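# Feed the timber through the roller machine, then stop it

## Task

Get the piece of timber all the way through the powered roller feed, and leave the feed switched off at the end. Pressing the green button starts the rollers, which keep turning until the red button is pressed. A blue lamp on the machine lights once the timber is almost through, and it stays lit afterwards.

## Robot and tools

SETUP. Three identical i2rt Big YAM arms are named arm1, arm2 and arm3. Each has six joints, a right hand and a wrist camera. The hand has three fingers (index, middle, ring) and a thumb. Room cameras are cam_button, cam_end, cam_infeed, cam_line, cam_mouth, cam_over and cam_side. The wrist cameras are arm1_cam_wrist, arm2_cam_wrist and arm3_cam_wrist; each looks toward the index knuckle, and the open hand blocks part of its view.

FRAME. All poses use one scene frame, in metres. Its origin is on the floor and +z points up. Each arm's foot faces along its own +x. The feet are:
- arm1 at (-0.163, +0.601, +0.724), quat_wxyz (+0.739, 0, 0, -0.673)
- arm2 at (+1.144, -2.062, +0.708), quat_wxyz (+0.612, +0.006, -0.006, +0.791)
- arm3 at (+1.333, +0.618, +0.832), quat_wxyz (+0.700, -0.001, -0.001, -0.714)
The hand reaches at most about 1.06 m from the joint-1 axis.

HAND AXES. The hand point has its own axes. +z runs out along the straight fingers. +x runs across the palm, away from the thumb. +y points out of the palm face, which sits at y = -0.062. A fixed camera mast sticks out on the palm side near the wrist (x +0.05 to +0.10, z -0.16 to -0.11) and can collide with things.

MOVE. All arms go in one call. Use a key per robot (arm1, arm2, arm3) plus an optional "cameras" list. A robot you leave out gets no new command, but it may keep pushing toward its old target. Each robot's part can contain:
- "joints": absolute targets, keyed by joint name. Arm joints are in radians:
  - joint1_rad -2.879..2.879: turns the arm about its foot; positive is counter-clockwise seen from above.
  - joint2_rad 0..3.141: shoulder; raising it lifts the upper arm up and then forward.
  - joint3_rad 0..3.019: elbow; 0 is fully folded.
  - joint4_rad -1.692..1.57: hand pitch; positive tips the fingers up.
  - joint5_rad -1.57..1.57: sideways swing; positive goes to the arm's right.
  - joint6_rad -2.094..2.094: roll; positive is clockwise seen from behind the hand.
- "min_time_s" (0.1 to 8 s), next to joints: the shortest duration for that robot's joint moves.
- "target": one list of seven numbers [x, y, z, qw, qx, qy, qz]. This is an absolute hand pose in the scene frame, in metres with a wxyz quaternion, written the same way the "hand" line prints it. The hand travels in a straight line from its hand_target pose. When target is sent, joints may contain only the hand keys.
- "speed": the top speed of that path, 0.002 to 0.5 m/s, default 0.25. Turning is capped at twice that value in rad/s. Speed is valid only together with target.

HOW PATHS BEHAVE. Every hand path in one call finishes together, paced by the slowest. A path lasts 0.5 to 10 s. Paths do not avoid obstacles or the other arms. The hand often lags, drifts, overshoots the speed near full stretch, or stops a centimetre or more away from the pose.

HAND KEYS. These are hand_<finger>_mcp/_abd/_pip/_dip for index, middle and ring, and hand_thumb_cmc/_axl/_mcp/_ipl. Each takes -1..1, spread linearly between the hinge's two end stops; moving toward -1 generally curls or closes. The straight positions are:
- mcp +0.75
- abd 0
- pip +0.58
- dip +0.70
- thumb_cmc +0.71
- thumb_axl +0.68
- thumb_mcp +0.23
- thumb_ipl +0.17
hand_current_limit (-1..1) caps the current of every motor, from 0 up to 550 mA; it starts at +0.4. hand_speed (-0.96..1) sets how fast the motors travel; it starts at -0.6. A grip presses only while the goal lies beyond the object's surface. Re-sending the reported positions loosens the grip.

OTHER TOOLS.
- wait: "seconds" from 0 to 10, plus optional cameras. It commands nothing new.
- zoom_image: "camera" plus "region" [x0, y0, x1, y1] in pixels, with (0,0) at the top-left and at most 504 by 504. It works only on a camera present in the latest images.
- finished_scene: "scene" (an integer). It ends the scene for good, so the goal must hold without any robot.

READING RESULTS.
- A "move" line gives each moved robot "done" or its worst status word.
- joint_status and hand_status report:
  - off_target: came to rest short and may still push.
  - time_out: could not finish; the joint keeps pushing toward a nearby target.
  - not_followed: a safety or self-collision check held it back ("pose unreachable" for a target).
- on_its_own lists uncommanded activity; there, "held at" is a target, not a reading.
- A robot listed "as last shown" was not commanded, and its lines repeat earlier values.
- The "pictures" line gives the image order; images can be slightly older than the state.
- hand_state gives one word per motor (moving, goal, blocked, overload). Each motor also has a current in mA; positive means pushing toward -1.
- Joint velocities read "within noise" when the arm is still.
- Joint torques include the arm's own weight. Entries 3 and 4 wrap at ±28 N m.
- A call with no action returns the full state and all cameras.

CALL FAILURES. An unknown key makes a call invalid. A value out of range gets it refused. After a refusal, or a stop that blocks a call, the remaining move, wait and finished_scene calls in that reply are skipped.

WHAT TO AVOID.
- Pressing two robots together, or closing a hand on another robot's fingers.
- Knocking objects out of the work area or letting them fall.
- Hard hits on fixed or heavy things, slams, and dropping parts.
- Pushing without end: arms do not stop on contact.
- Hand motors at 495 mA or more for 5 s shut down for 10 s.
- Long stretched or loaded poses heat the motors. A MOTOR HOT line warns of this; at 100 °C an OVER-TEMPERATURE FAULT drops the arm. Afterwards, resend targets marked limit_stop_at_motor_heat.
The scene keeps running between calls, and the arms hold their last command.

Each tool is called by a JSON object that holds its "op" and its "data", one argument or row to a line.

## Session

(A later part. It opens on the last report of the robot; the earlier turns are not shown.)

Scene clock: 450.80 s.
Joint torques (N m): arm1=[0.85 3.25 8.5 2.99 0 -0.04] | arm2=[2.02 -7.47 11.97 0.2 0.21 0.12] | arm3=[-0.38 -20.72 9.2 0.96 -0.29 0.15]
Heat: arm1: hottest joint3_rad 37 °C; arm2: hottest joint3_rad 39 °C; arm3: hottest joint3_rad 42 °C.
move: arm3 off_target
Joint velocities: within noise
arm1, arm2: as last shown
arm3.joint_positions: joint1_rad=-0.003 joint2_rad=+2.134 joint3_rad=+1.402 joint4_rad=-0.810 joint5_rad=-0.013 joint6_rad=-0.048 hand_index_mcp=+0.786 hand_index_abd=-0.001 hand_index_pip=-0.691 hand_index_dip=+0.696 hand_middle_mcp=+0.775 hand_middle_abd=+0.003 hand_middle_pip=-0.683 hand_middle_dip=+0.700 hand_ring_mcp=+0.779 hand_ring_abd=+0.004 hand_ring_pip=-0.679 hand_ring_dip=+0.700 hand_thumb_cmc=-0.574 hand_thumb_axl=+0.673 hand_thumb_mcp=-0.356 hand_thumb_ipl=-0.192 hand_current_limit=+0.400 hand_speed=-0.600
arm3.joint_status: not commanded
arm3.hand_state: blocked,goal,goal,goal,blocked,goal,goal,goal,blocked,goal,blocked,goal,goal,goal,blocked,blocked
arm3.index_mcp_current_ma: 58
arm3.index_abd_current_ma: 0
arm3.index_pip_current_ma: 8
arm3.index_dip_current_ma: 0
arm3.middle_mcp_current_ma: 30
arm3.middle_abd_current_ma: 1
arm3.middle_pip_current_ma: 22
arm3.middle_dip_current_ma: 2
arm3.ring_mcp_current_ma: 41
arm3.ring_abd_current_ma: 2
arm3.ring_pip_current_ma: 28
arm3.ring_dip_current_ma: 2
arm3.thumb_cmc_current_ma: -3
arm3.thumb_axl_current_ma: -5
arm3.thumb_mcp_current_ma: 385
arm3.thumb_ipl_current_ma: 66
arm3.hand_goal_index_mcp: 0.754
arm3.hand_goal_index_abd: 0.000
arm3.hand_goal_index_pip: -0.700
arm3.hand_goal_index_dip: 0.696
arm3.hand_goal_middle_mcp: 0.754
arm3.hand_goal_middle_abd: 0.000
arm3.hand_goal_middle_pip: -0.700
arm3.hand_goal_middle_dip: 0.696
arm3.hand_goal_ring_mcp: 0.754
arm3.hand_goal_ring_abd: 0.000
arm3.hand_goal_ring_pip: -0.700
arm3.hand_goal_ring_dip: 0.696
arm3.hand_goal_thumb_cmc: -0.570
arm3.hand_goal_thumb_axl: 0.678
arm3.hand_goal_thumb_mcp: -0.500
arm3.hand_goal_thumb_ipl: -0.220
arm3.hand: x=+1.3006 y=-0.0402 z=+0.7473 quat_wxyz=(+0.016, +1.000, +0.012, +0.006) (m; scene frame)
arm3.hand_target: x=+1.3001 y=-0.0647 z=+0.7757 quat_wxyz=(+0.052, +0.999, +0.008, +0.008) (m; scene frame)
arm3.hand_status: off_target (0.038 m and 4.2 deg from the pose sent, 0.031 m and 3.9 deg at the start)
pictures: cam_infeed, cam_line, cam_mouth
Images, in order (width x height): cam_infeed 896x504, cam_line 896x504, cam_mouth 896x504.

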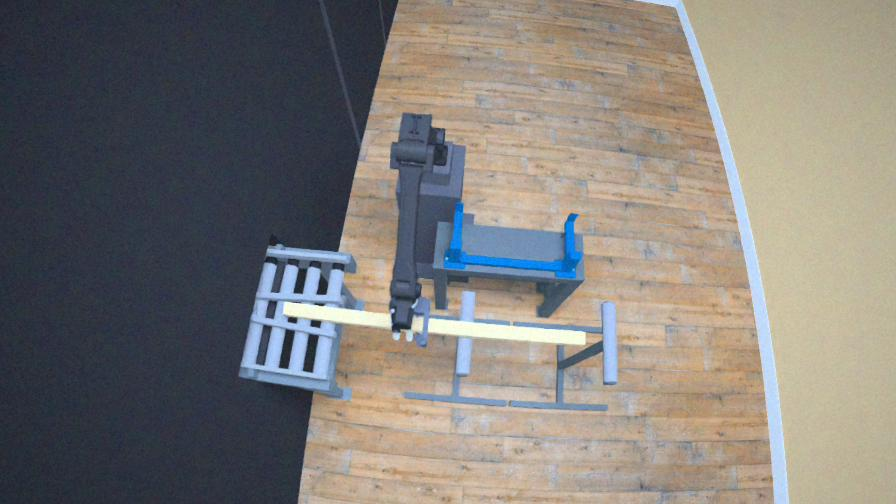

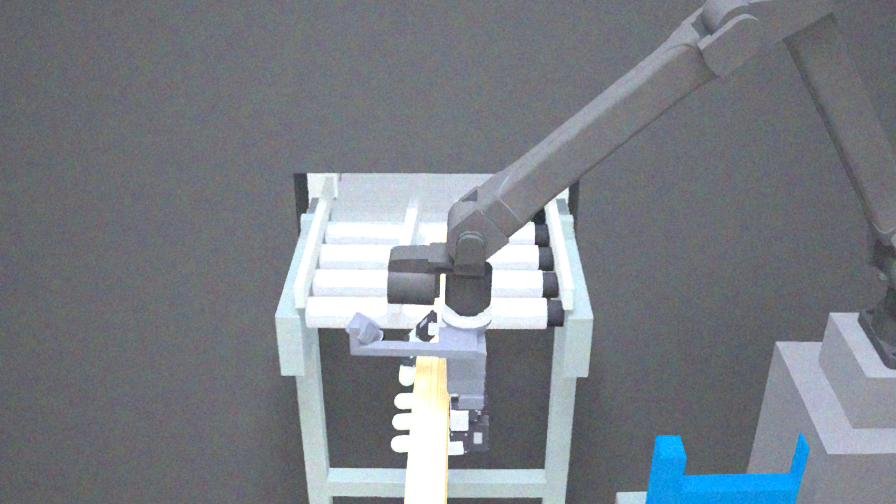

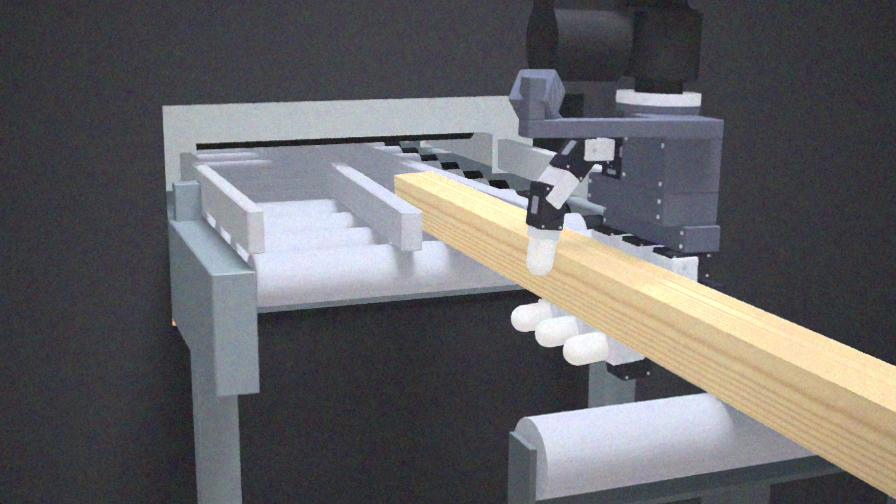

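{"op": "move", "data": {
  "arm3": {"target":[1.30,-0.060,0.752,0.036,0.999,0.008,0.007],"speed":0.05},
  "cameras": ["cam_line","cam_mouth","cam_infeed","arm3_cam_wrist"]
}}

{"op": "zoom_image", "data": {
  "camera": "cam_mouth",
  "region": [350, 50, 854, 504]
}}

{"op": "zoom_image", "data": {
  "camera": "cam_line",
  "region": [360, 170, 560, 400]
}}

Scene clock: 454.67 s.
Joint torques (N m): arm1=[0.91 3.19 8.51 2.97 0 -0.04] | arm2=[2.02 -7.53 12 0.18 0.21 0.13] | arm3=[-0.56 -18.37 9.33 1.03 -0.16 0.11]
Heat: arm1: hottest joint3_rad 37 °C; arm2: hottest joint3_rad 39 °C; arm3: hottest joint3_rad 42 °C.
move: arm3 off_target
Joint velocities: within noise
arm1, arm2: as last shown
arm3.joint_positions: joint1_rad=-0.003 joint2_rad=+2.140 joint3_rad=+1.402 joint4_rad=-0.807 joint5_rad=-0.013 joint6_rad=-0.047 hand_index_mcp=+0.786 hand_index_abd=-0.001 hand_index_pip=-0.691 hand_index_dip=+0.696 hand_middle_mcp=+0.770 hand_middle_abd=+0.003 hand_middle_pip=-0.688 hand_middle_dip=+0.700 hand_ring_mcp=+0.776 hand_ring_abd=+0.004 hand_ring_pip=-0.684 hand_ring_dip=+0.700 hand_thumb_cmc=-0.574 hand_thumb_axl=+0.674 hand_thumb_mcp=-0.370 hand_thumb_ipl=-0.192 hand_current_limit=+0.400 hand_speed=-0.600
arm3.joint_status: not commanded
arm3.hand_state: blocked,goal,goal,goal,goal,goal,goal,goal,blocked,goal,goal,goal,goal,goal,blocked,blocked
arm3.index_mcp_current_ma: 58
arm3.index_abd_current_ma: 0
arm3.index_pip_current_ma: 8
arm3.index_dip_current_ma: 0
arm3.middle_mcp_current_ma: 21
arm3.middle_abd_current_ma: 1
arm3.middle_pip_current_ma: 13
arm3.middle_dip_current_ma: 2
arm3.ring_mcp_current_ma: 33
arm3.ring_abd_current_ma: 2
arm3.ring_pip_current_ma: 19
arm3.ring_dip_current_ma: 2
arm3.thumb_cmc_current_ma: -2
arm3.thumb_axl_current_ma: -4
arm3.thumb_mcp_current_ma: 385
arm3.thumb_ipl_current_ma: 66
arm3.hand_goal_index_mcp: 0.754
arm3.hand_goal_index_abd: 0.000
arm3.hand_goal_index_pip: -0.700
arm3.hand_goal_index_dip: 0.696
arm3.hand_goal_middle_mcp: 0.754
arm3.hand_goal_middle_abd: 0.000
arm3.hand_goal_middle_pip: -0.700
arm3.hand_goal_middle_dip: 0.696
arm3.hand_goal_ring_mcp: 0.754
arm3.hand_goal_ring_abd: 0.000
arm3.hand_goal_ring_pip: -0.700
arm3.hand_goal_ring_dip: 0.696
arm3.hand_goal_thumb_cmc: -0.570
arm3.hand_goal_thumb_axl: 0.678
arm3.hand_goal_thumb_mcp: -0.500
arm3.hand_goal_thumb_ipl: -0.220
arm3.hand: x=+1.3005 y=-0.0396 z=+0.7437 quat_wxyz=(+0.014, +1.000, +0.012, +0.006) (m; scene frame)
arm3.hand_target: x=+1.3001 y=-0.0593 z=+0.7527 quat_wxyz=(+0.036, +0.999, +0.008, +0.007) (m; scene frame)
arm3.hand_status: off_target (0.022 m and 2.5 deg from the pose sent, 0.020 m and 2.4 deg at the start)
pictures: arm3_cam_wrist, cam_infeed, cam_line, cam_mouth
Images, in order (width x height): arm3_cam_wrist 672x504, cam_infeed 896x504, cam_line 896x504, cam_mouth 896x504.

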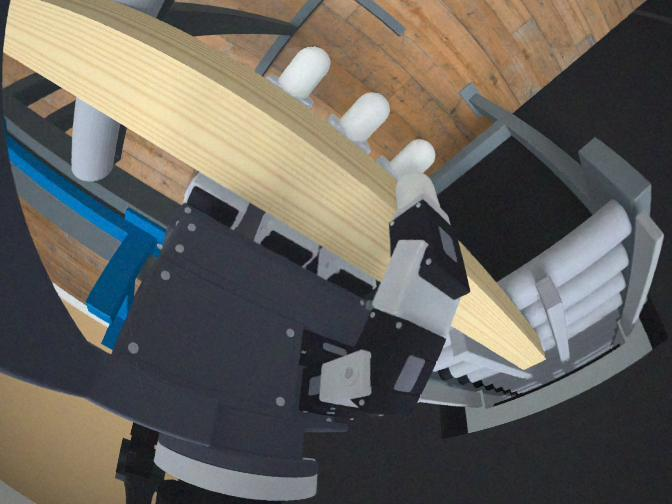

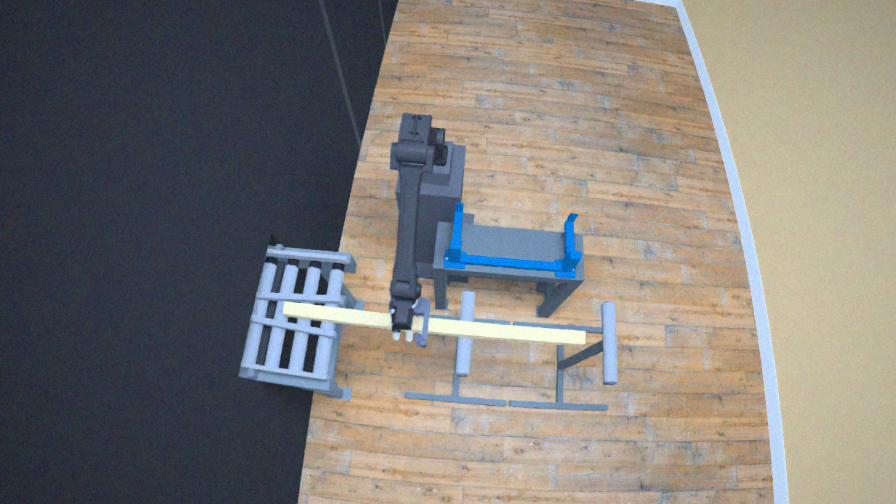

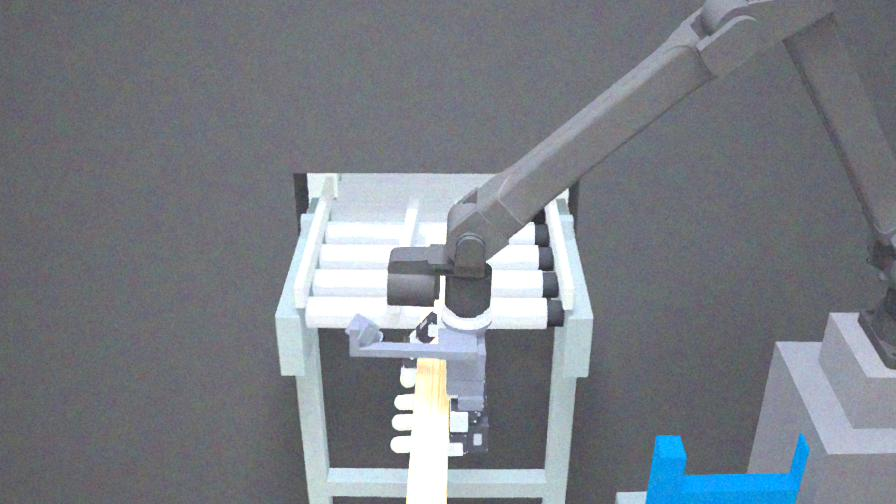

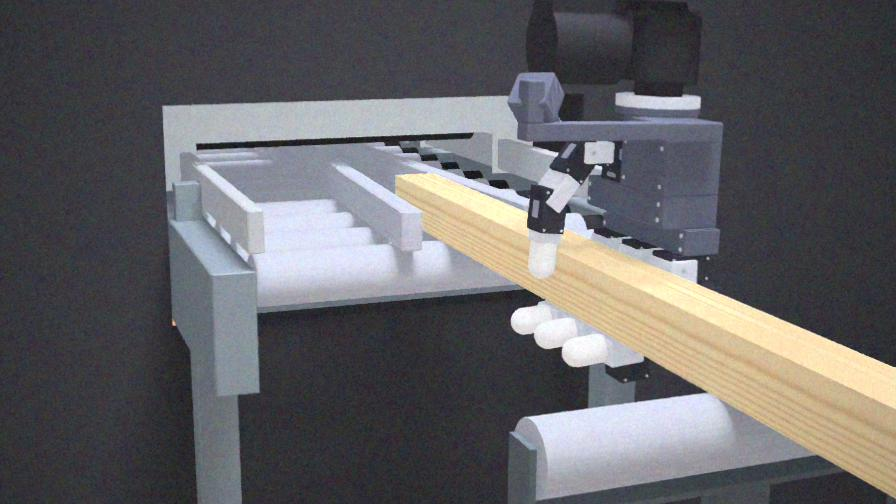

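Scaled by 1.000.

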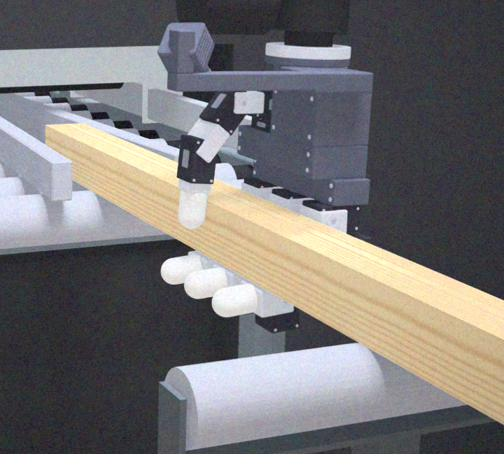

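Scaled by 2.191 from the camera's 896x504 image, which has a finer 1280x720 frame.

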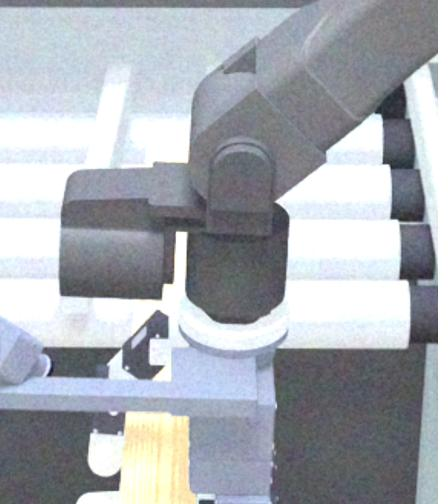

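{"op": "move", "data": {
  "arm3": {"target":[1.25,-0.060,0.752,0.036,0.999,0.008,0.007],"speed":0.05},
  "arm2": {"target":[0.955,-1.673,0.945,0,0,1,0],"speed":0.1},
  "cameras": ["cam_line","cam_mouth","cam_button"]
}}

{"op": "zoom_image", "data": {
  "camera": "cam_mouth",
  "region": [300, 50, 804, 504]
}}

Scene clock: 463.10 s.
Joint torques (N m): arm1=[0.73 3.37 8.55 2.97 0.01 -0.04] | arm2=[2.02 -7.65 6.9 1.09 0.22 0.12] | arm3=[-1.67 -18.08 10.13 0.72 -0.27 -0.02]
Heat: arm1: hottest joint3_rad 37 °C; arm2: hottest joint3_rad 39 °C; arm3: hottest joint3_rad 42 °C.
move: arm2 done; arm3 off_target
Joint velocities: within noise
arm1: as last shown
arm2.joint_positions: joint1_rad=+0.334 joint2_rad=+1.318 joint3_rad=+1.248 joint4_rad=-1.504 joint5_rad=-0.007 joint6_rad=+0.591 hand_index_mcp=+0.749 hand_index_abd=+0.003 hand_index_pip=+0.572 hand_index_dip=+0.693 hand_middle_mcp=-0.051 hand_middle_abd=+0.000 hand_middle_pip=-0.295 hand_middle_dip=-0.167 hand_ring_mcp=-0.054 hand_ring_abd=+0.000 hand_ring_pip=-0.295 hand_ring_dip=-0.167 hand_thumb_cmc=+0.716 hand_thumb_axl=+0.677 hand_thumb_mcp=+0.224 hand_thumb_ipl=+0.168 hand_current_limit=+0.400 hand_speed=-0.600
arm2.joint_status: not commanded
arm2.hand_state: goal,goal,goal,goal,goal,goal,goal,goal,goal,goal,goal,goal,goal,goal,goal,goal
arm2.index_mcp_current_ma: -8
arm2.index_abd_current_ma: 3
arm2.index_pip_current_ma: -5
arm2.index_dip_current_ma: -3
arm2.middle_mcp_current_ma: 41
arm2.middle_abd_current_ma: 0
arm2.middle_pip_current_ma: 8
arm2.middle_dip_current_ma: 3
arm2.ring_mcp_current_ma: 34
arm2.ring_abd_current_ma: 0
arm2.ring_pip_current_ma: 6
arm2.ring_dip_current_ma: 3
arm2.thumb_cmc_current_ma: 2
arm2.thumb_axl_current_ma: -1
arm2.thumb_mcp_current_ma: -4
arm2.thumb_ipl_current_ma: 0
arm2.hand_goal_index_mcp: 0.754
arm2.hand_goal_index_abd: 0.000
arm2.hand_goal_index_pip: 0.576
arm2.hand_goal_index_dip: 0.696
arm2.hand_goal_middle_mcp: -0.070
arm2.hand_goal_middle_abd: 0.000
arm2.hand_goal_middle_pip: -0.300
arm2.hand_goal_middle_dip: -0.170
arm2.hand_goal_ring_mcp: -0.070
arm2.hand_goal_ring_abd: 0.000
arm2.hand_goal_ring_pip: -0.300
arm2.hand_goal_ring_dip: -0.170
arm2.hand_goal_thumb_cmc: 0.714
arm2.hand_goal_thumb_axl: 0.678
arm2.hand_goal_thumb_mcp: 0.226
arm2.hand_goal_thumb_ipl: 0.168
arm2.hand: x=+0.9593 y=-1.6712 z=+0.9543 quat_wxyz=(-0.003, +0.001, +1.000, +0.005) (m; scene frame)
arm2.hand_target: x=+0.9551 y=-1.6731 z=+0.9450 quat_wxyz=(+0.000, +0.000, +1.000, +0.000) (m; scene frame)
arm2.hand_status: done (0.010 m and 0.7 deg from the pose sent, 0.021 m and 2.0 deg at the start)
arm3.joint_positions: joint1_rad=-0.077 joint2_rad=+2.142 joint3_rad=+1.404 joint4_rad=-0.804 joint5_rad=-0.016 joint6_rad=-0.117 hand_index_mcp=+0.786 hand_index_abd=-0.001 hand_index_pip=-0.691 hand_index_dip=+0.696 hand_middle_mcp=+0.770 hand_middle_abd=+0.003 hand_middle_pip=-0.691 hand_middle_dip=+0.700 hand_ring_mcp=+0.774 hand_ring_abd=+0.004 hand_ring_pip=-0.686 hand_ring_dip=+0.700 hand_thumb_cmc=-0.574 hand_thumb_axl=+0.674 hand_thumb_mcp=-0.370 hand_thumb_ipl=-0.192 hand_current_limit=+0.400 hand_speed=-0.600
arm3.joint_status: not commanded
arm3.hand_state: blocked,goal,goal,goal,goal,goal,goal,goal,blocked,goal,goal,goal,goal,goal,blocked,blocked
arm3.index_mcp_current_ma: 58
arm3.index_abd_current_ma: 0
arm3.index_pip_current_ma: 8
arm3.index_dip_current_ma: 0
arm3.middle_mcp_current_ma: 20
arm3.middle_abd_current_ma: 1
arm3.middle_pip_current_ma: 8
arm3.middle_dip_current_ma: 2
arm3.ring_mcp_current_ma: 30
arm3.ring_abd_current_ma: 2
arm3.ring_pip_current_ma: 16
arm3.ring_dip_current_ma: 2
arm3.thumb_cmc_current_ma: -2
arm3.thumb_axl_current_ma: -4
arm3.thumb_mcp_current_ma: 385
arm3.thumb_ipl_current_ma: 66
arm3.hand_goal_index_mcp: 0.754
arm3.hand_goal_index_abd: 0.000
arm3.hand_goal_index_pip: -0.700
arm3.hand_goal_index_dip: 0.696
arm3.hand_goal_middle_mcp: 0.754
arm3.hand_goal_middle_abd: 0.000
arm3.hand_goal_middle_pip: -0.700
arm3.hand_goal_middle_dip: 0.696
arm3.hand_goal_ring_mcp: 0.754
arm3.hand_goal_ring_abd: 0.000
arm3.hand_goal_ring_pip: -0.700
arm3.hand_goal_ring_dip: 0.696
arm3.hand_goal_thumb_cmc: -0.570
arm3.hand_goal_thumb_axl: 0.678
arm3.hand_goal_thumb_mcp: -0.500
arm3.hand_goal_thumb_ipl: -0.220
arm3.hand: x=+1.2583 y=-0.0385 z=+0.7435 quat_wxyz=(+0.016, +1.000, +0.010, +0.006) (m; scene frame)
arm3.hand_target: x=+1.2500 y=-0.0589 z=+0.7526 quat_wxyz=(+0.036, +0.999, +0.008, +0.007) (m; scene frame)
arm3.hand_status: off_target (0.025 m and 2.3 deg from the pose sent, 0.055 m and 2.5 deg at the start)
pictures: cam_button, cam_line, cam_mouth
Images, in order (width x height): cam_button 896x504, cam_line 896x504, cam_mouth 896x504.

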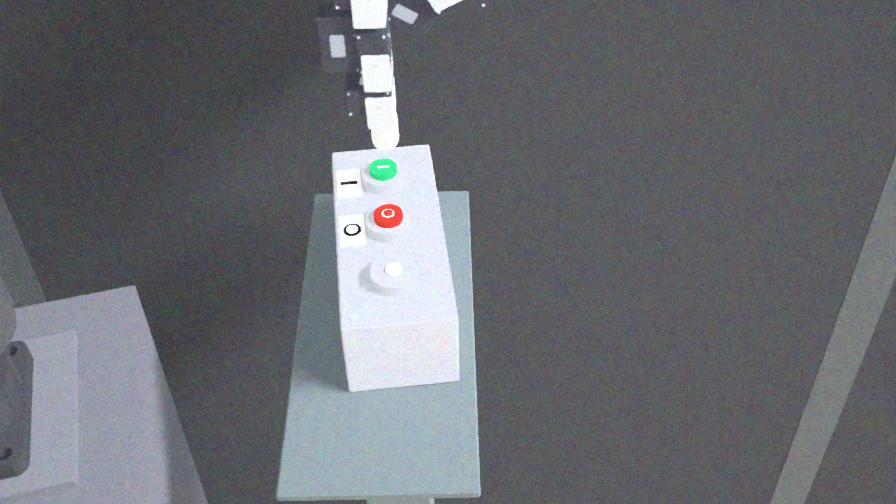

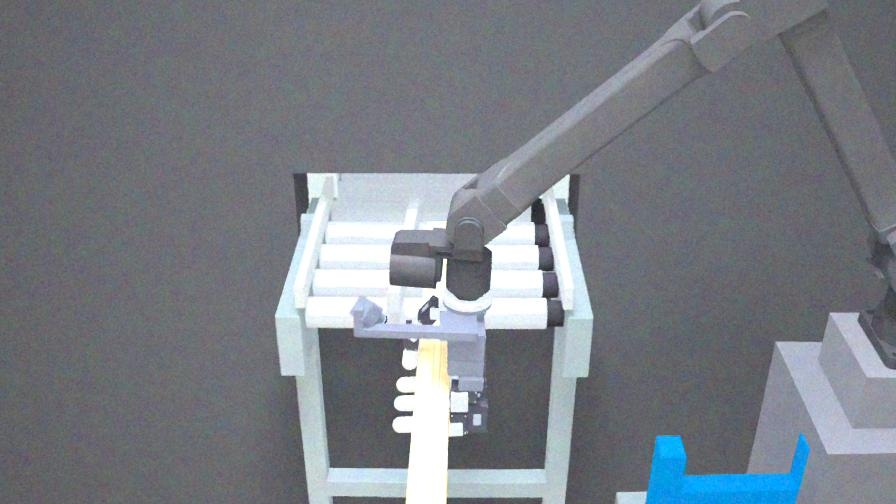

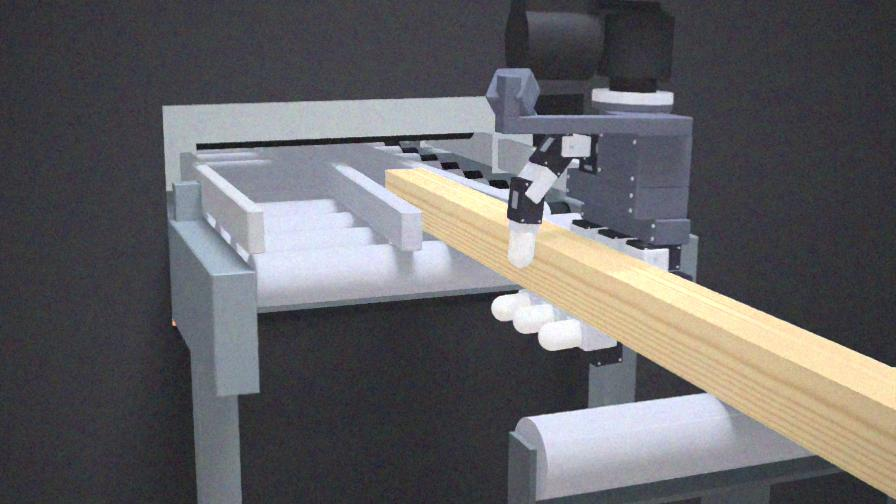

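Scaled by 1.000.

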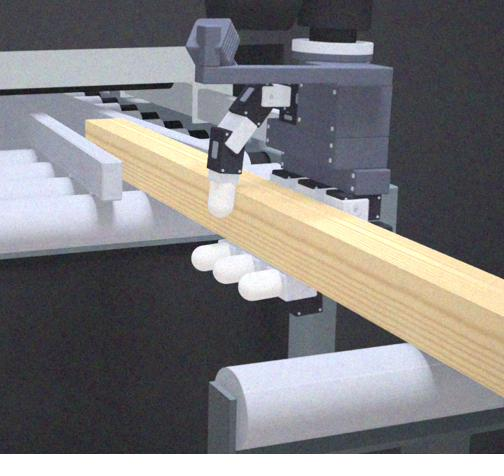

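{"op": "move", "data": {
  "arm3": {"target":[1.19,-0.060,0.752,0.036,0.999,0.008,0.007],"speed":0.05},
  "arm2": {"target":[0.954,-1.676,0.902,0,0,1,0],"speed":0.06},
  "cameras": ["cam_line","cam_mouth","cam_button","cam_infeed"]
}}

{"op": "zoom_image", "data": {
  "camera": "cam_mouth",
  "region": [300, 50, 804, 504]
}}

Scene clock: 470.37 s.
Joint torques (N m): arm1=[0.73 3.43 8.54 3.03 0 -0.04] | arm2=[2.02 -6.65 5.49 1.68 0 0.09] | arm3=[-0.44 -18.26 10.18 0.31 -0.37 0.07]
Heat: arm1: hottest joint3_rad 37 °C; arm2: hottest joint3_rad 39 °C; arm3: hottest joint3_rad 41 °C.
move: arm2 off_target; arm3 off_target
Joint velocities: within noise
arm1: as last shown
arm2.joint_positions: joint1_rad=+0.341 joint2_rad=+1.316 joint3_rad=+1.161 joint4_rad=-1.404 joint5_rad=-0.001 joint6_rad=+0.601 hand_index_mcp=+0.765 hand_index_abd=+0.009 hand_index_pip=+0.584 hand_index_dip=+0.699 hand_middle_mcp=-0.051 hand_middle_abd=+0.000 hand_middle_pip=-0.295 hand_middle_dip=-0.167 hand_ring_mcp=-0.054 hand_ring_abd=+0.000 hand_ring_pip=-0.295 hand_ring_dip=-0.167 hand_thumb_cmc=+0.716 hand_thumb_axl=+0.677 hand_thumb_mcp=+0.224 hand_thumb_ipl=+0.168 hand_current_limit=+0.400 hand_speed=-0.600
arm2.joint_status: not commanded
arm2.hand_state: goal,goal,goal,goal,goal,goal,goal,goal,goal,goal,goal,goal,goal,goal,goal,goal
arm2.index_mcp_current_ma: 21
arm2.index_abd_current_ma: 13
arm2.index_pip_current_ma: 13
arm2.index_dip_current_ma: 3
arm2.middle_mcp_current_ma: 41
arm2.middle_abd_current_ma: 0
arm2.middle_pip_current_ma: 8
arm2.middle_dip_current_ma: 3
arm2.ring_mcp_current_ma: 34
arm2.ring_abd_current_ma: 0
arm2.ring_pip_current_ma: 6
arm2.ring_dip_current_ma: 3
arm2.thumb_cmc_current_ma: 2
arm2.thumb_axl_current_ma: -1
arm2.thumb_mcp_current_ma: -4
arm2.thumb_ipl_current_ma: 0
arm2.hand_goal_index_mcp: 0.754
arm2.hand_goal_index_abd: 0.000
arm2.hand_goal_index_pip: 0.576
arm2.hand_goal_index_dip: 0.696
arm2.hand_goal_middle_mcp: -0.070
arm2.hand_goal_middle_abd: 0.000
arm2.hand_goal_middle_pip: -0.300
arm2.hand_goal_middle_dip: -0.170
arm2.hand_goal_ring_mcp: -0.070
arm2.hand_goal_ring_abd: 0.000
arm2.hand_goal_ring_pip: -0.300
arm2.hand_goal_ring_dip: -0.170
arm2.hand_goal_thumb_cmc: 0.714
arm2.hand_goal_thumb_axl: 0.678
arm2.hand_goal_thumb_mcp: 0.226
arm2.hand_goal_thumb_ipl: 0.168
arm2.hand: x=+0.9587 y=-1.6723 z=+0.9235 quat_wxyz=(-0.005, +0.003, +1.000, +0.013) (m; scene frame)
arm2.hand_target: x=+0.9546 y=-1.6767 z=+0.9026 quat_wxyz=(+0.000, +0.000, +1.000, +0.000) (m; scene frame)
arm2.hand_status: off_target (0.022 m and 1.6 deg from the pose sent, 0.053 m and 0.7 deg at the start)
arm3.joint_positions: joint1_rad=-0.191 joint2_rad=+2.163 joint3_rad=+1.444 joint4_rad=-0.813 joint5_rad=-0.022 joint6_rad=-0.227 hand_index_mcp=+0.779 hand_index_abd=-0.001 hand_index_pip=-0.691 hand_index_dip=+0.696 hand_middle_mcp=+0.775 hand_middle_abd=+0.003 hand_middle_pip=-0.693 hand_middle_dip=+0.700 hand_ring_mcp=+0.771 hand_ring_abd=+0.004 hand_ring_pip=-0.690 hand_ring_dip=+0.700 hand_thumb_cmc=-0.574 hand_thumb_axl=+0.672 hand_thumb_mcp=-0.370 hand_thumb_ipl=-0.192 hand_current_limit=+0.400 hand_speed=-0.600
arm3.joint_status: not commanded
arm3.hand_state: blocked,goal,goal,goal,blocked,goal,goal,goal,goal,goal,goal,goal,goal,goal,blocked,blocked
arm3.index_mcp_current_ma: 41
arm3.index_abd_current_ma: 0
arm3.index_pip_current_ma: 8
arm3.index_dip_current_ma: 0
arm3.middle_mcp_current_ma: 32
arm3.middle_abd_current_ma: 1
arm3.middle_pip_current_ma: 6
arm3.middle_dip_current_ma: 2
arm3.ring_mcp_current_ma: 23
arm3.ring_abd_current_ma: 2
arm3.ring_pip_current_ma: 10
arm3.ring_dip_current_ma: 2
arm3.thumb_cmc_current_ma: -3
arm3.thumb_axl_current_ma: -6
arm3.thumb_mcp_current_ma: 385
arm3.thumb_ipl_current_ma: 67
arm3.hand_goal_index_mcp: 0.754
arm3.hand_goal_index_abd: 0.000
arm3.hand_goal_index_pip: -0.700
arm3.hand_goal_index_dip: 0.696
arm3.hand_goal_middle_mcp: 0.754
arm3.hand_goal_middle_abd: 0.000
arm3.hand_goal_middle_pip: -0.700
arm3.hand_goal_middle_dip: 0.696
arm3.hand_goal_ring_mcp: 0.754
arm3.hand_goal_ring_abd: 0.000
arm3.hand_goal_ring_pip: -0.700
arm3.hand_goal_ring_dip: 0.696
arm3.hand_goal_thumb_cmc: -0.570
arm3.hand_goal_thumb_axl: 0.678
arm3.hand_goal_thumb_mcp: -0.500
arm3.hand_goal_thumb_ipl: -0.220
arm3.hand: x=+1.1918 y=-0.0416 z=+0.7446 quat_wxyz=(+0.023, +1.000, +0.008, +0.006) (m; scene frame)
arm3.hand_target: x=+1.1901 y=-0.0593 z=+0.7525 quat_wxyz=(+0.036, +0.999, +0.008, +0.007) (m; scene frame)
arm3.hand_status: off_target (0.020 m and 1.5 deg from the pose sent, 0.072 m and 2.3 deg at the start)
pictures: cam_button, cam_infeed, cam_line, cam_mouth
Images, in order (width x height): cam_button 896x504, cam_infeed 896x504, cam_line 896x504, cam_mouth 896x504.

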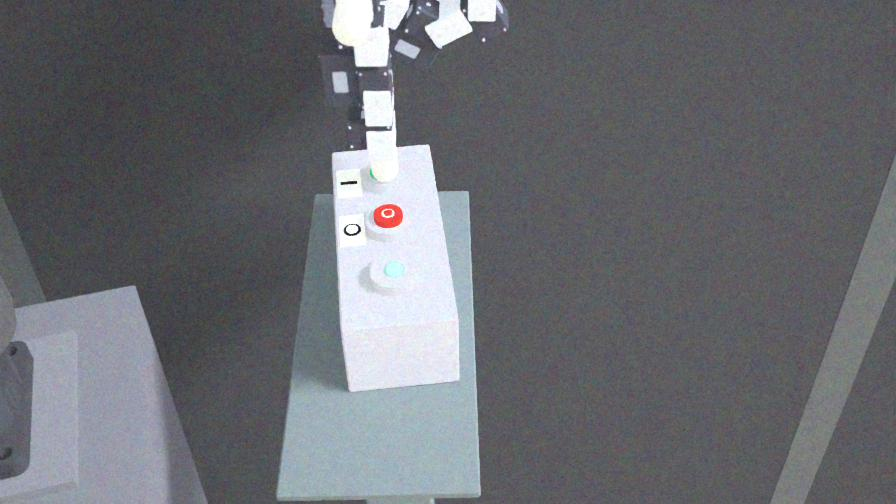

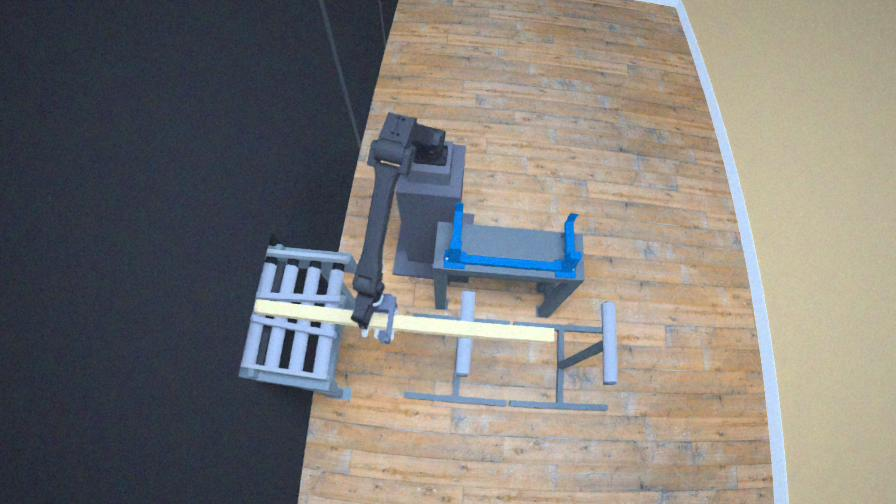

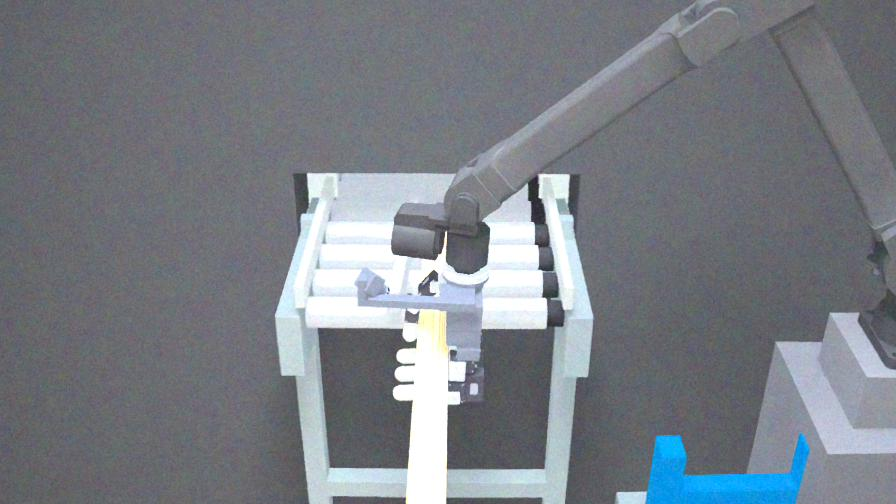

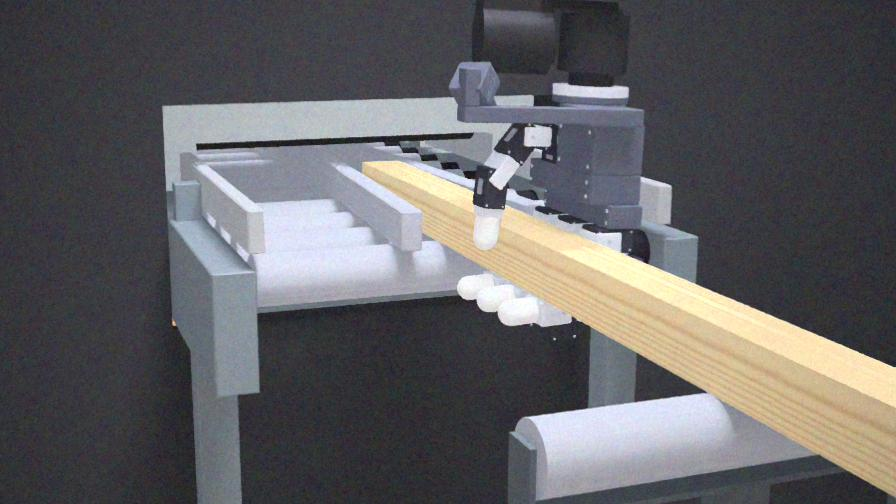

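Scaled by 1.000.

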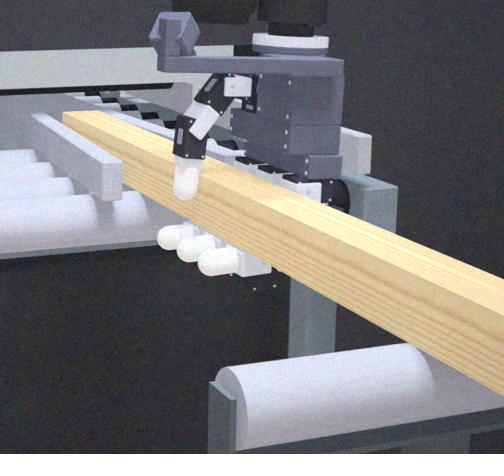

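{"op": "move", "data": {
  "arm3": {"joints":{"hand_thumb_mcp":-0.05}},
  "arm2": {"target":[0.956,-1.673,0.965,0,0,1,0],"speed":0.1},
  "cameras": ["cam_mouth","cam_end","cam_over"]
}}

{"op": "zoom_image", "data": {
  "camera": "cam_end",
  "region": [490, 220, 840, 420]
}}

{"op": "zoom_image", "data": {
  "camera": "cam_over",
  "region": [500, 180, 800, 440]
}}

Scene clock: 480.37 s.
Joint torques (N m): arm1=[0.85 3.14 8.54 2.97 0 -0.04] | arm2=[1.32 -7.82 11.9 0.18 0.11 0.02] | arm3=[-0.32 -18.37 10.17 0.32 -0.29 0.06]
Heat: arm1: hottest joint3_rad 37 °C; arm2: hottest joint3_rad 38 °C; arm3: hottest joint3_rad 40 °C.
move: arm2 off_target; arm3 done
Joint velocities: within noise
arm1.joint_positions: joint1_rad=+0.096 joint2_rad=+0.624 joint3_rad=+1.487 joint4_rad=-1.369 joint5_rad=+0.003 joint6_rad=+1.175 hand_index_mcp=+0.754 hand_index_abd=+0.001 hand_index_pip=+0.577 hand_index_dip=+0.696 hand_middle_mcp=+0.754 hand_middle_abd=+0.001 hand_middle_pip=+0.577 hand_middle_dip=+0.696 hand_ring_mcp=+0.754 hand_ring_abd=+0.000 hand_ring_pip=+0.577 hand_ring_dip=+0.696 hand_thumb_cmc=+0.714 hand_thumb_axl=+0.677 hand_thumb_mcp=+0.226 hand_thumb_ipl=+0.168 hand_current_limit=+0.400 hand_speed=-0.600
arm1.joint_status: not commanded
arm1.hand_state: goal,goal,goal,goal,goal,goal,goal,goal,goal,goal,goal,goal,goal,goal,goal,goal
arm1.index_mcp_current_ma: 0
arm1.index_abd_current_ma: 0
arm1.index_pip_current_ma: 0
arm1.index_dip_current_ma: 0
arm1.middle_mcp_current_ma: 0
arm1.middle_abd_current_ma: 0
arm1.middle_pip_current_ma: 0
arm1.middle_dip_current_ma: 0
arm1.ring_mcp_current_ma: 0
arm1.ring_abd_current_ma: 0
arm1.ring_pip_current_ma: 0
arm1.ring_dip_current_ma: 0
arm1.thumb_cmc_current_ma: 0
arm1.thumb_axl_current_ma: 0
arm1.thumb_mcp_current_ma: 0
arm1.thumb_ipl_current_ma: 0
arm1.hand_goal_index_mcp: 0.754
arm1.hand_goal_index_abd: 0.000
arm1.hand_goal_index_pip: 0.576
arm1.hand_goal_index_dip: 0.696
arm1.hand_goal_middle_mcp: 0.754
arm1.hand_goal_middle_abd: 0.000
arm1.hand_goal_middle_pip: 0.576
arm1.hand_goal_middle_dip: 0.696
arm1.hand_goal_ring_mcp: 0.754
arm1.hand_goal_ring_abd: 0.000
arm1.hand_goal_ring_pip: 0.576
arm1.hand_goal_ring_dip: 0.696
arm1.hand_goal_thumb_cmc: 0.714
arm1.hand_goal_thumb_axl: 0.678
arm1.hand_goal_thumb_mcp: 0.226
arm1.hand_goal_thumb_ipl: 0.168
arm1.hand: x=-0.2073 y=+0.3639 z=+1.3119 quat_wxyz=(+0.395, +0.759, -0.408, +0.319) (m; scene frame)
arm1.hand_target: x=-0.2079 y=+0.3671 z=+1.3225 quat_wxyz=(+0.403, +0.753, -0.405, +0.326) (m; scene frame)
arm1.hand_status: not commanded
arm2.joint_positions: joint1_rad=+0.342 joint2_rad=+1.315 joint3_rad=+1.228 joint4_rad=-1.535 joint5_rad=-0.004 joint6_rad=+0.601 hand_index_mcp=+0.749 hand_index_abd=-0.003 hand_index_pip=+0.572 hand_index_dip=+0.693 hand_middle_mcp=-0.052 hand_middle_abd=+0.000 hand_middle_pip=-0.295 hand_middle_dip=-0.167 hand_ring_mcp=-0.055 hand_ring_abd=+0.000 hand_ring_pip=-0.295 hand_ring_dip=-0.167 hand_thumb_cmc=+0.716 hand_thumb_axl=+0.677 hand_thumb_mcp=+0.224 hand_thumb_ipl=+0.168 hand_current_limit=+0.400 hand_speed=-0.600
arm2.joint_status: not commanded
arm2.hand_state: goal,goal,goal,goal,goal,goal,goal,goal,goal,goal,goal,goal,goal,goal,goal,goal
arm2.index_mcp_current_ma: -7
arm2.index_abd_current_ma: -3
arm2.index_pip_current_ma: -5
arm2.index_dip_current_ma: -3
arm2.middle_mcp_current_ma: 40
arm2.middle_abd_current_ma: 0
arm2.middle_pip_current_ma: 8
arm2.middle_dip_current_ma: 3
arm2.ring_mcp_current_ma: 32
arm2.ring_abd_current_ma: 0
arm2.ring_pip_current_ma: 6
arm2.ring_dip_current_ma: 3
arm2.thumb_cmc_current_ma: 2
arm2.thumb_axl_current_ma: -1
arm2.thumb_mcp_current_ma: -4
arm2.thumb_ipl_current_ma: 0
arm2.hand_goal_index_mcp: 0.754
arm2.hand_goal_index_abd: 0.000
arm2.hand_goal_index_pip: 0.576
arm2.hand_goal_index_dip: 0.696
arm2.hand_goal_middle_mcp: -0.070
arm2.hand_goal_middle_abd: 0.000
arm2.hand_goal_middle_pip: -0.300
arm2.hand_goal_middle_dip: -0.170
arm2.hand_goal_ring_mcp: -0.070
arm2.hand_goal_ring_abd: 0.000
arm2.hand_goal_ring_pip: -0.300
arm2.hand_goal_ring_dip: -0.170
arm2.hand_goal_thumb_cmc: 0.714
arm2.hand_goal_thumb_axl: 0.678
arm2.hand_goal_thumb_mcp: 0.226
arm2.hand_goal_thumb_ipl: 0.168
arm2.hand: x=+0.9654 y=-1.6835 z=+0.9455 quat_wxyz=(+0.011, +0.003, +1.000, -0.014) (m; scene frame)
arm2.hand_target: x=+0.9565 y=-1.6737 z=+0.9649 quat_wxyz=(+0.000, +0.000, +1.000, +0.000) (m; scene frame)
arm2.hand_status: off_target (0.024 m and 2.1 deg from the pose sent, 0.042 m and 1.6 deg at the start)
arm3.joint_positions: joint1_rad=-0.191 joint2_rad=+2.163 joint3_rad=+1.444 joint4_rad=-0.813 joint5_rad=-0.024 joint6_rad=-0.227 hand_index_mcp=+0.761 hand_index_abd=-0.001 hand_index_pip=-0.691 hand_index_dip=+0.696 hand_middle_mcp=+0.761 hand_middle_abd=+0.003 hand_middle_pip=-0.693 hand_middle_dip=+0.700 hand_ring_mcp=+0.763 hand_ring_abd=+0.004 hand_ring_pip=-0.691 hand_ring_dip=+0.700 hand_thumb_cmc=-0.573 hand_thumb_axl=+0.676 hand_thumb_mcp=-0.061 hand_thumb_ipl=-0.218 hand_current_limit=+0.400 hand_speed=-0.600
arm3.joint_status: all done
arm3.hand_state: goal,goal,goal,goal,goal,goal,goal,goal,goal,goal,goal,goal,goal,goal,goal,goal
arm3.index_mcp_current_ma: 7
arm3.index_abd_current_ma: 0
arm3.index_pip_current_ma: 8
arm3.index_dip_current_ma: 0
arm3.middle_mcp_current_ma: 6
arm3.middle_abd_current_ma: 1
arm3.middle_pip_current_ma: 6
arm3.middle_dip_current_ma: 2
arm3.ring_mcp_current_ma: 9
arm3.ring_abd_current_ma: 2
arm3.ring_pip_current_ma: 9
arm3.ring_dip_current_ma: 2
arm3.thumb_cmc_current_ma: -2
arm3.thumb_axl_current_ma: -2
arm3.thumb_mcp_current_ma: -16
arm3.thumb_ipl_current_ma: 1
arm3.hand_goal_index_mcp: 0.754
arm3.hand_goal_index_abd: 0.000
arm3.hand_goal_index_pip: -0.700
arm3.hand_goal_index_dip: 0.696
arm3.hand_goal_middle_mcp: 0.754
arm3.hand_goal_middle_abd: 0.000
arm3.hand_goal_middle_pip: -0.700
arm3.hand_goal_middle_dip: 0.696
arm3.hand_goal_ring_mcp: 0.754
arm3.hand_goal_ring_abd: 0.000
arm3.hand_goal_ring_pip: -0.700
arm3.hand_goal_ring_dip: 0.696
arm3.hand_goal_thumb_cmc: -0.570
arm3.hand_goal_thumb_axl: 0.678
arm3.hand_goal_thumb_mcp: -0.050
arm3.hand_goal_thumb_ipl: -0.220
arm3.hand: x=+1.1922 y=-0.0416 z=+0.7443 quat_wxyz=(+0.023, +1.000, +0.008, +0.007) (m; scene frame)
arm3.hand_target: x=+1.1901 y=-0.0593 z=+0.7526 quat_wxyz=(+0.036, +0.999, +0.008, +0.007) (m; scene frame)
arm3.hand_status: not commanded
pictures: cam_end, cam_mouth, cam_over
Images, in order (width x height): cam_end 896x504, cam_mouth 896x504, cam_over 896x504.

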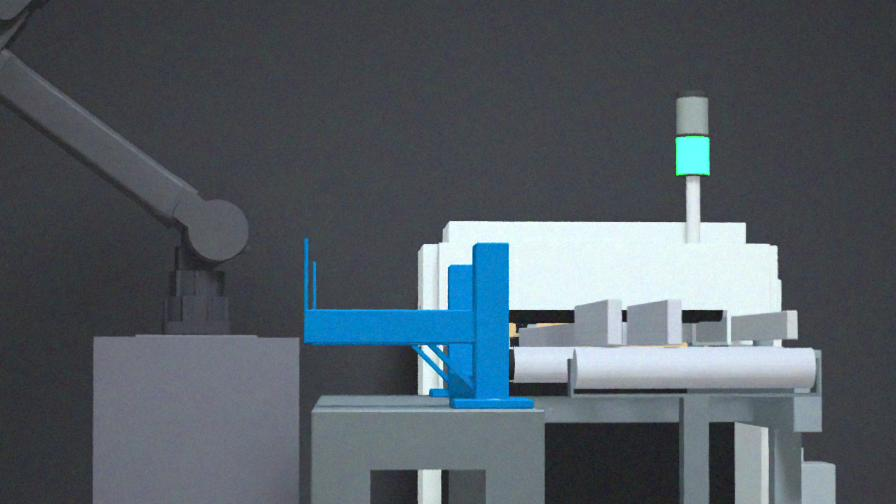

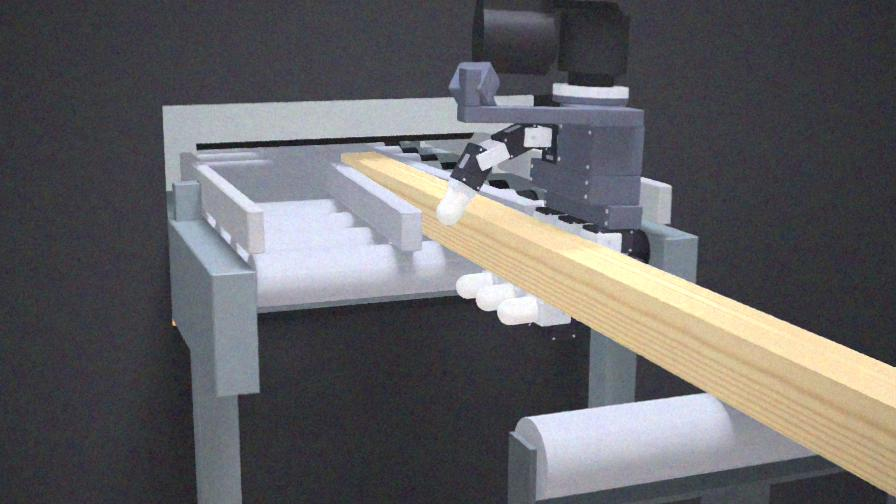

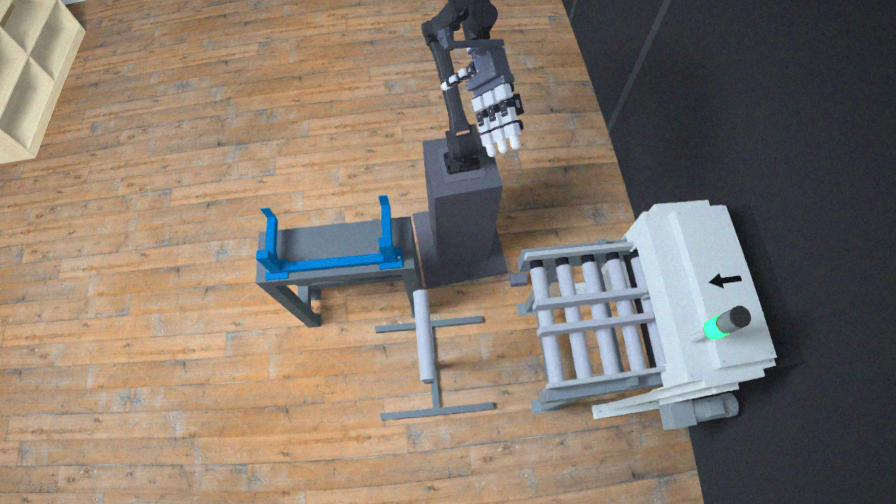

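Scaled by 1.440 from the camera's 896x504 image, which has a finer 1280x720 frame.

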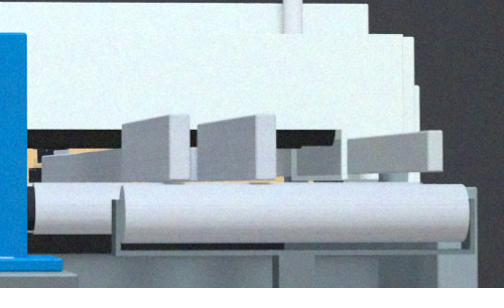

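Scaled by 1.680 from the camera's 896x504 image, which has a finer 1280x720 frame.

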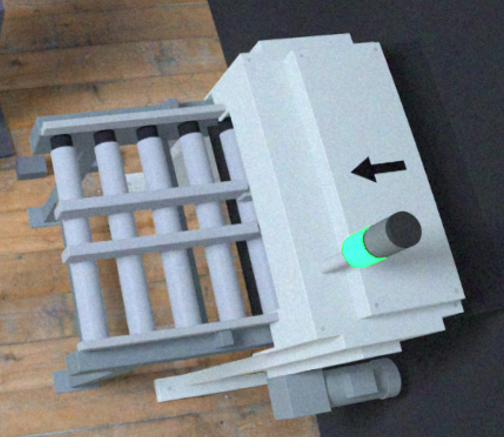

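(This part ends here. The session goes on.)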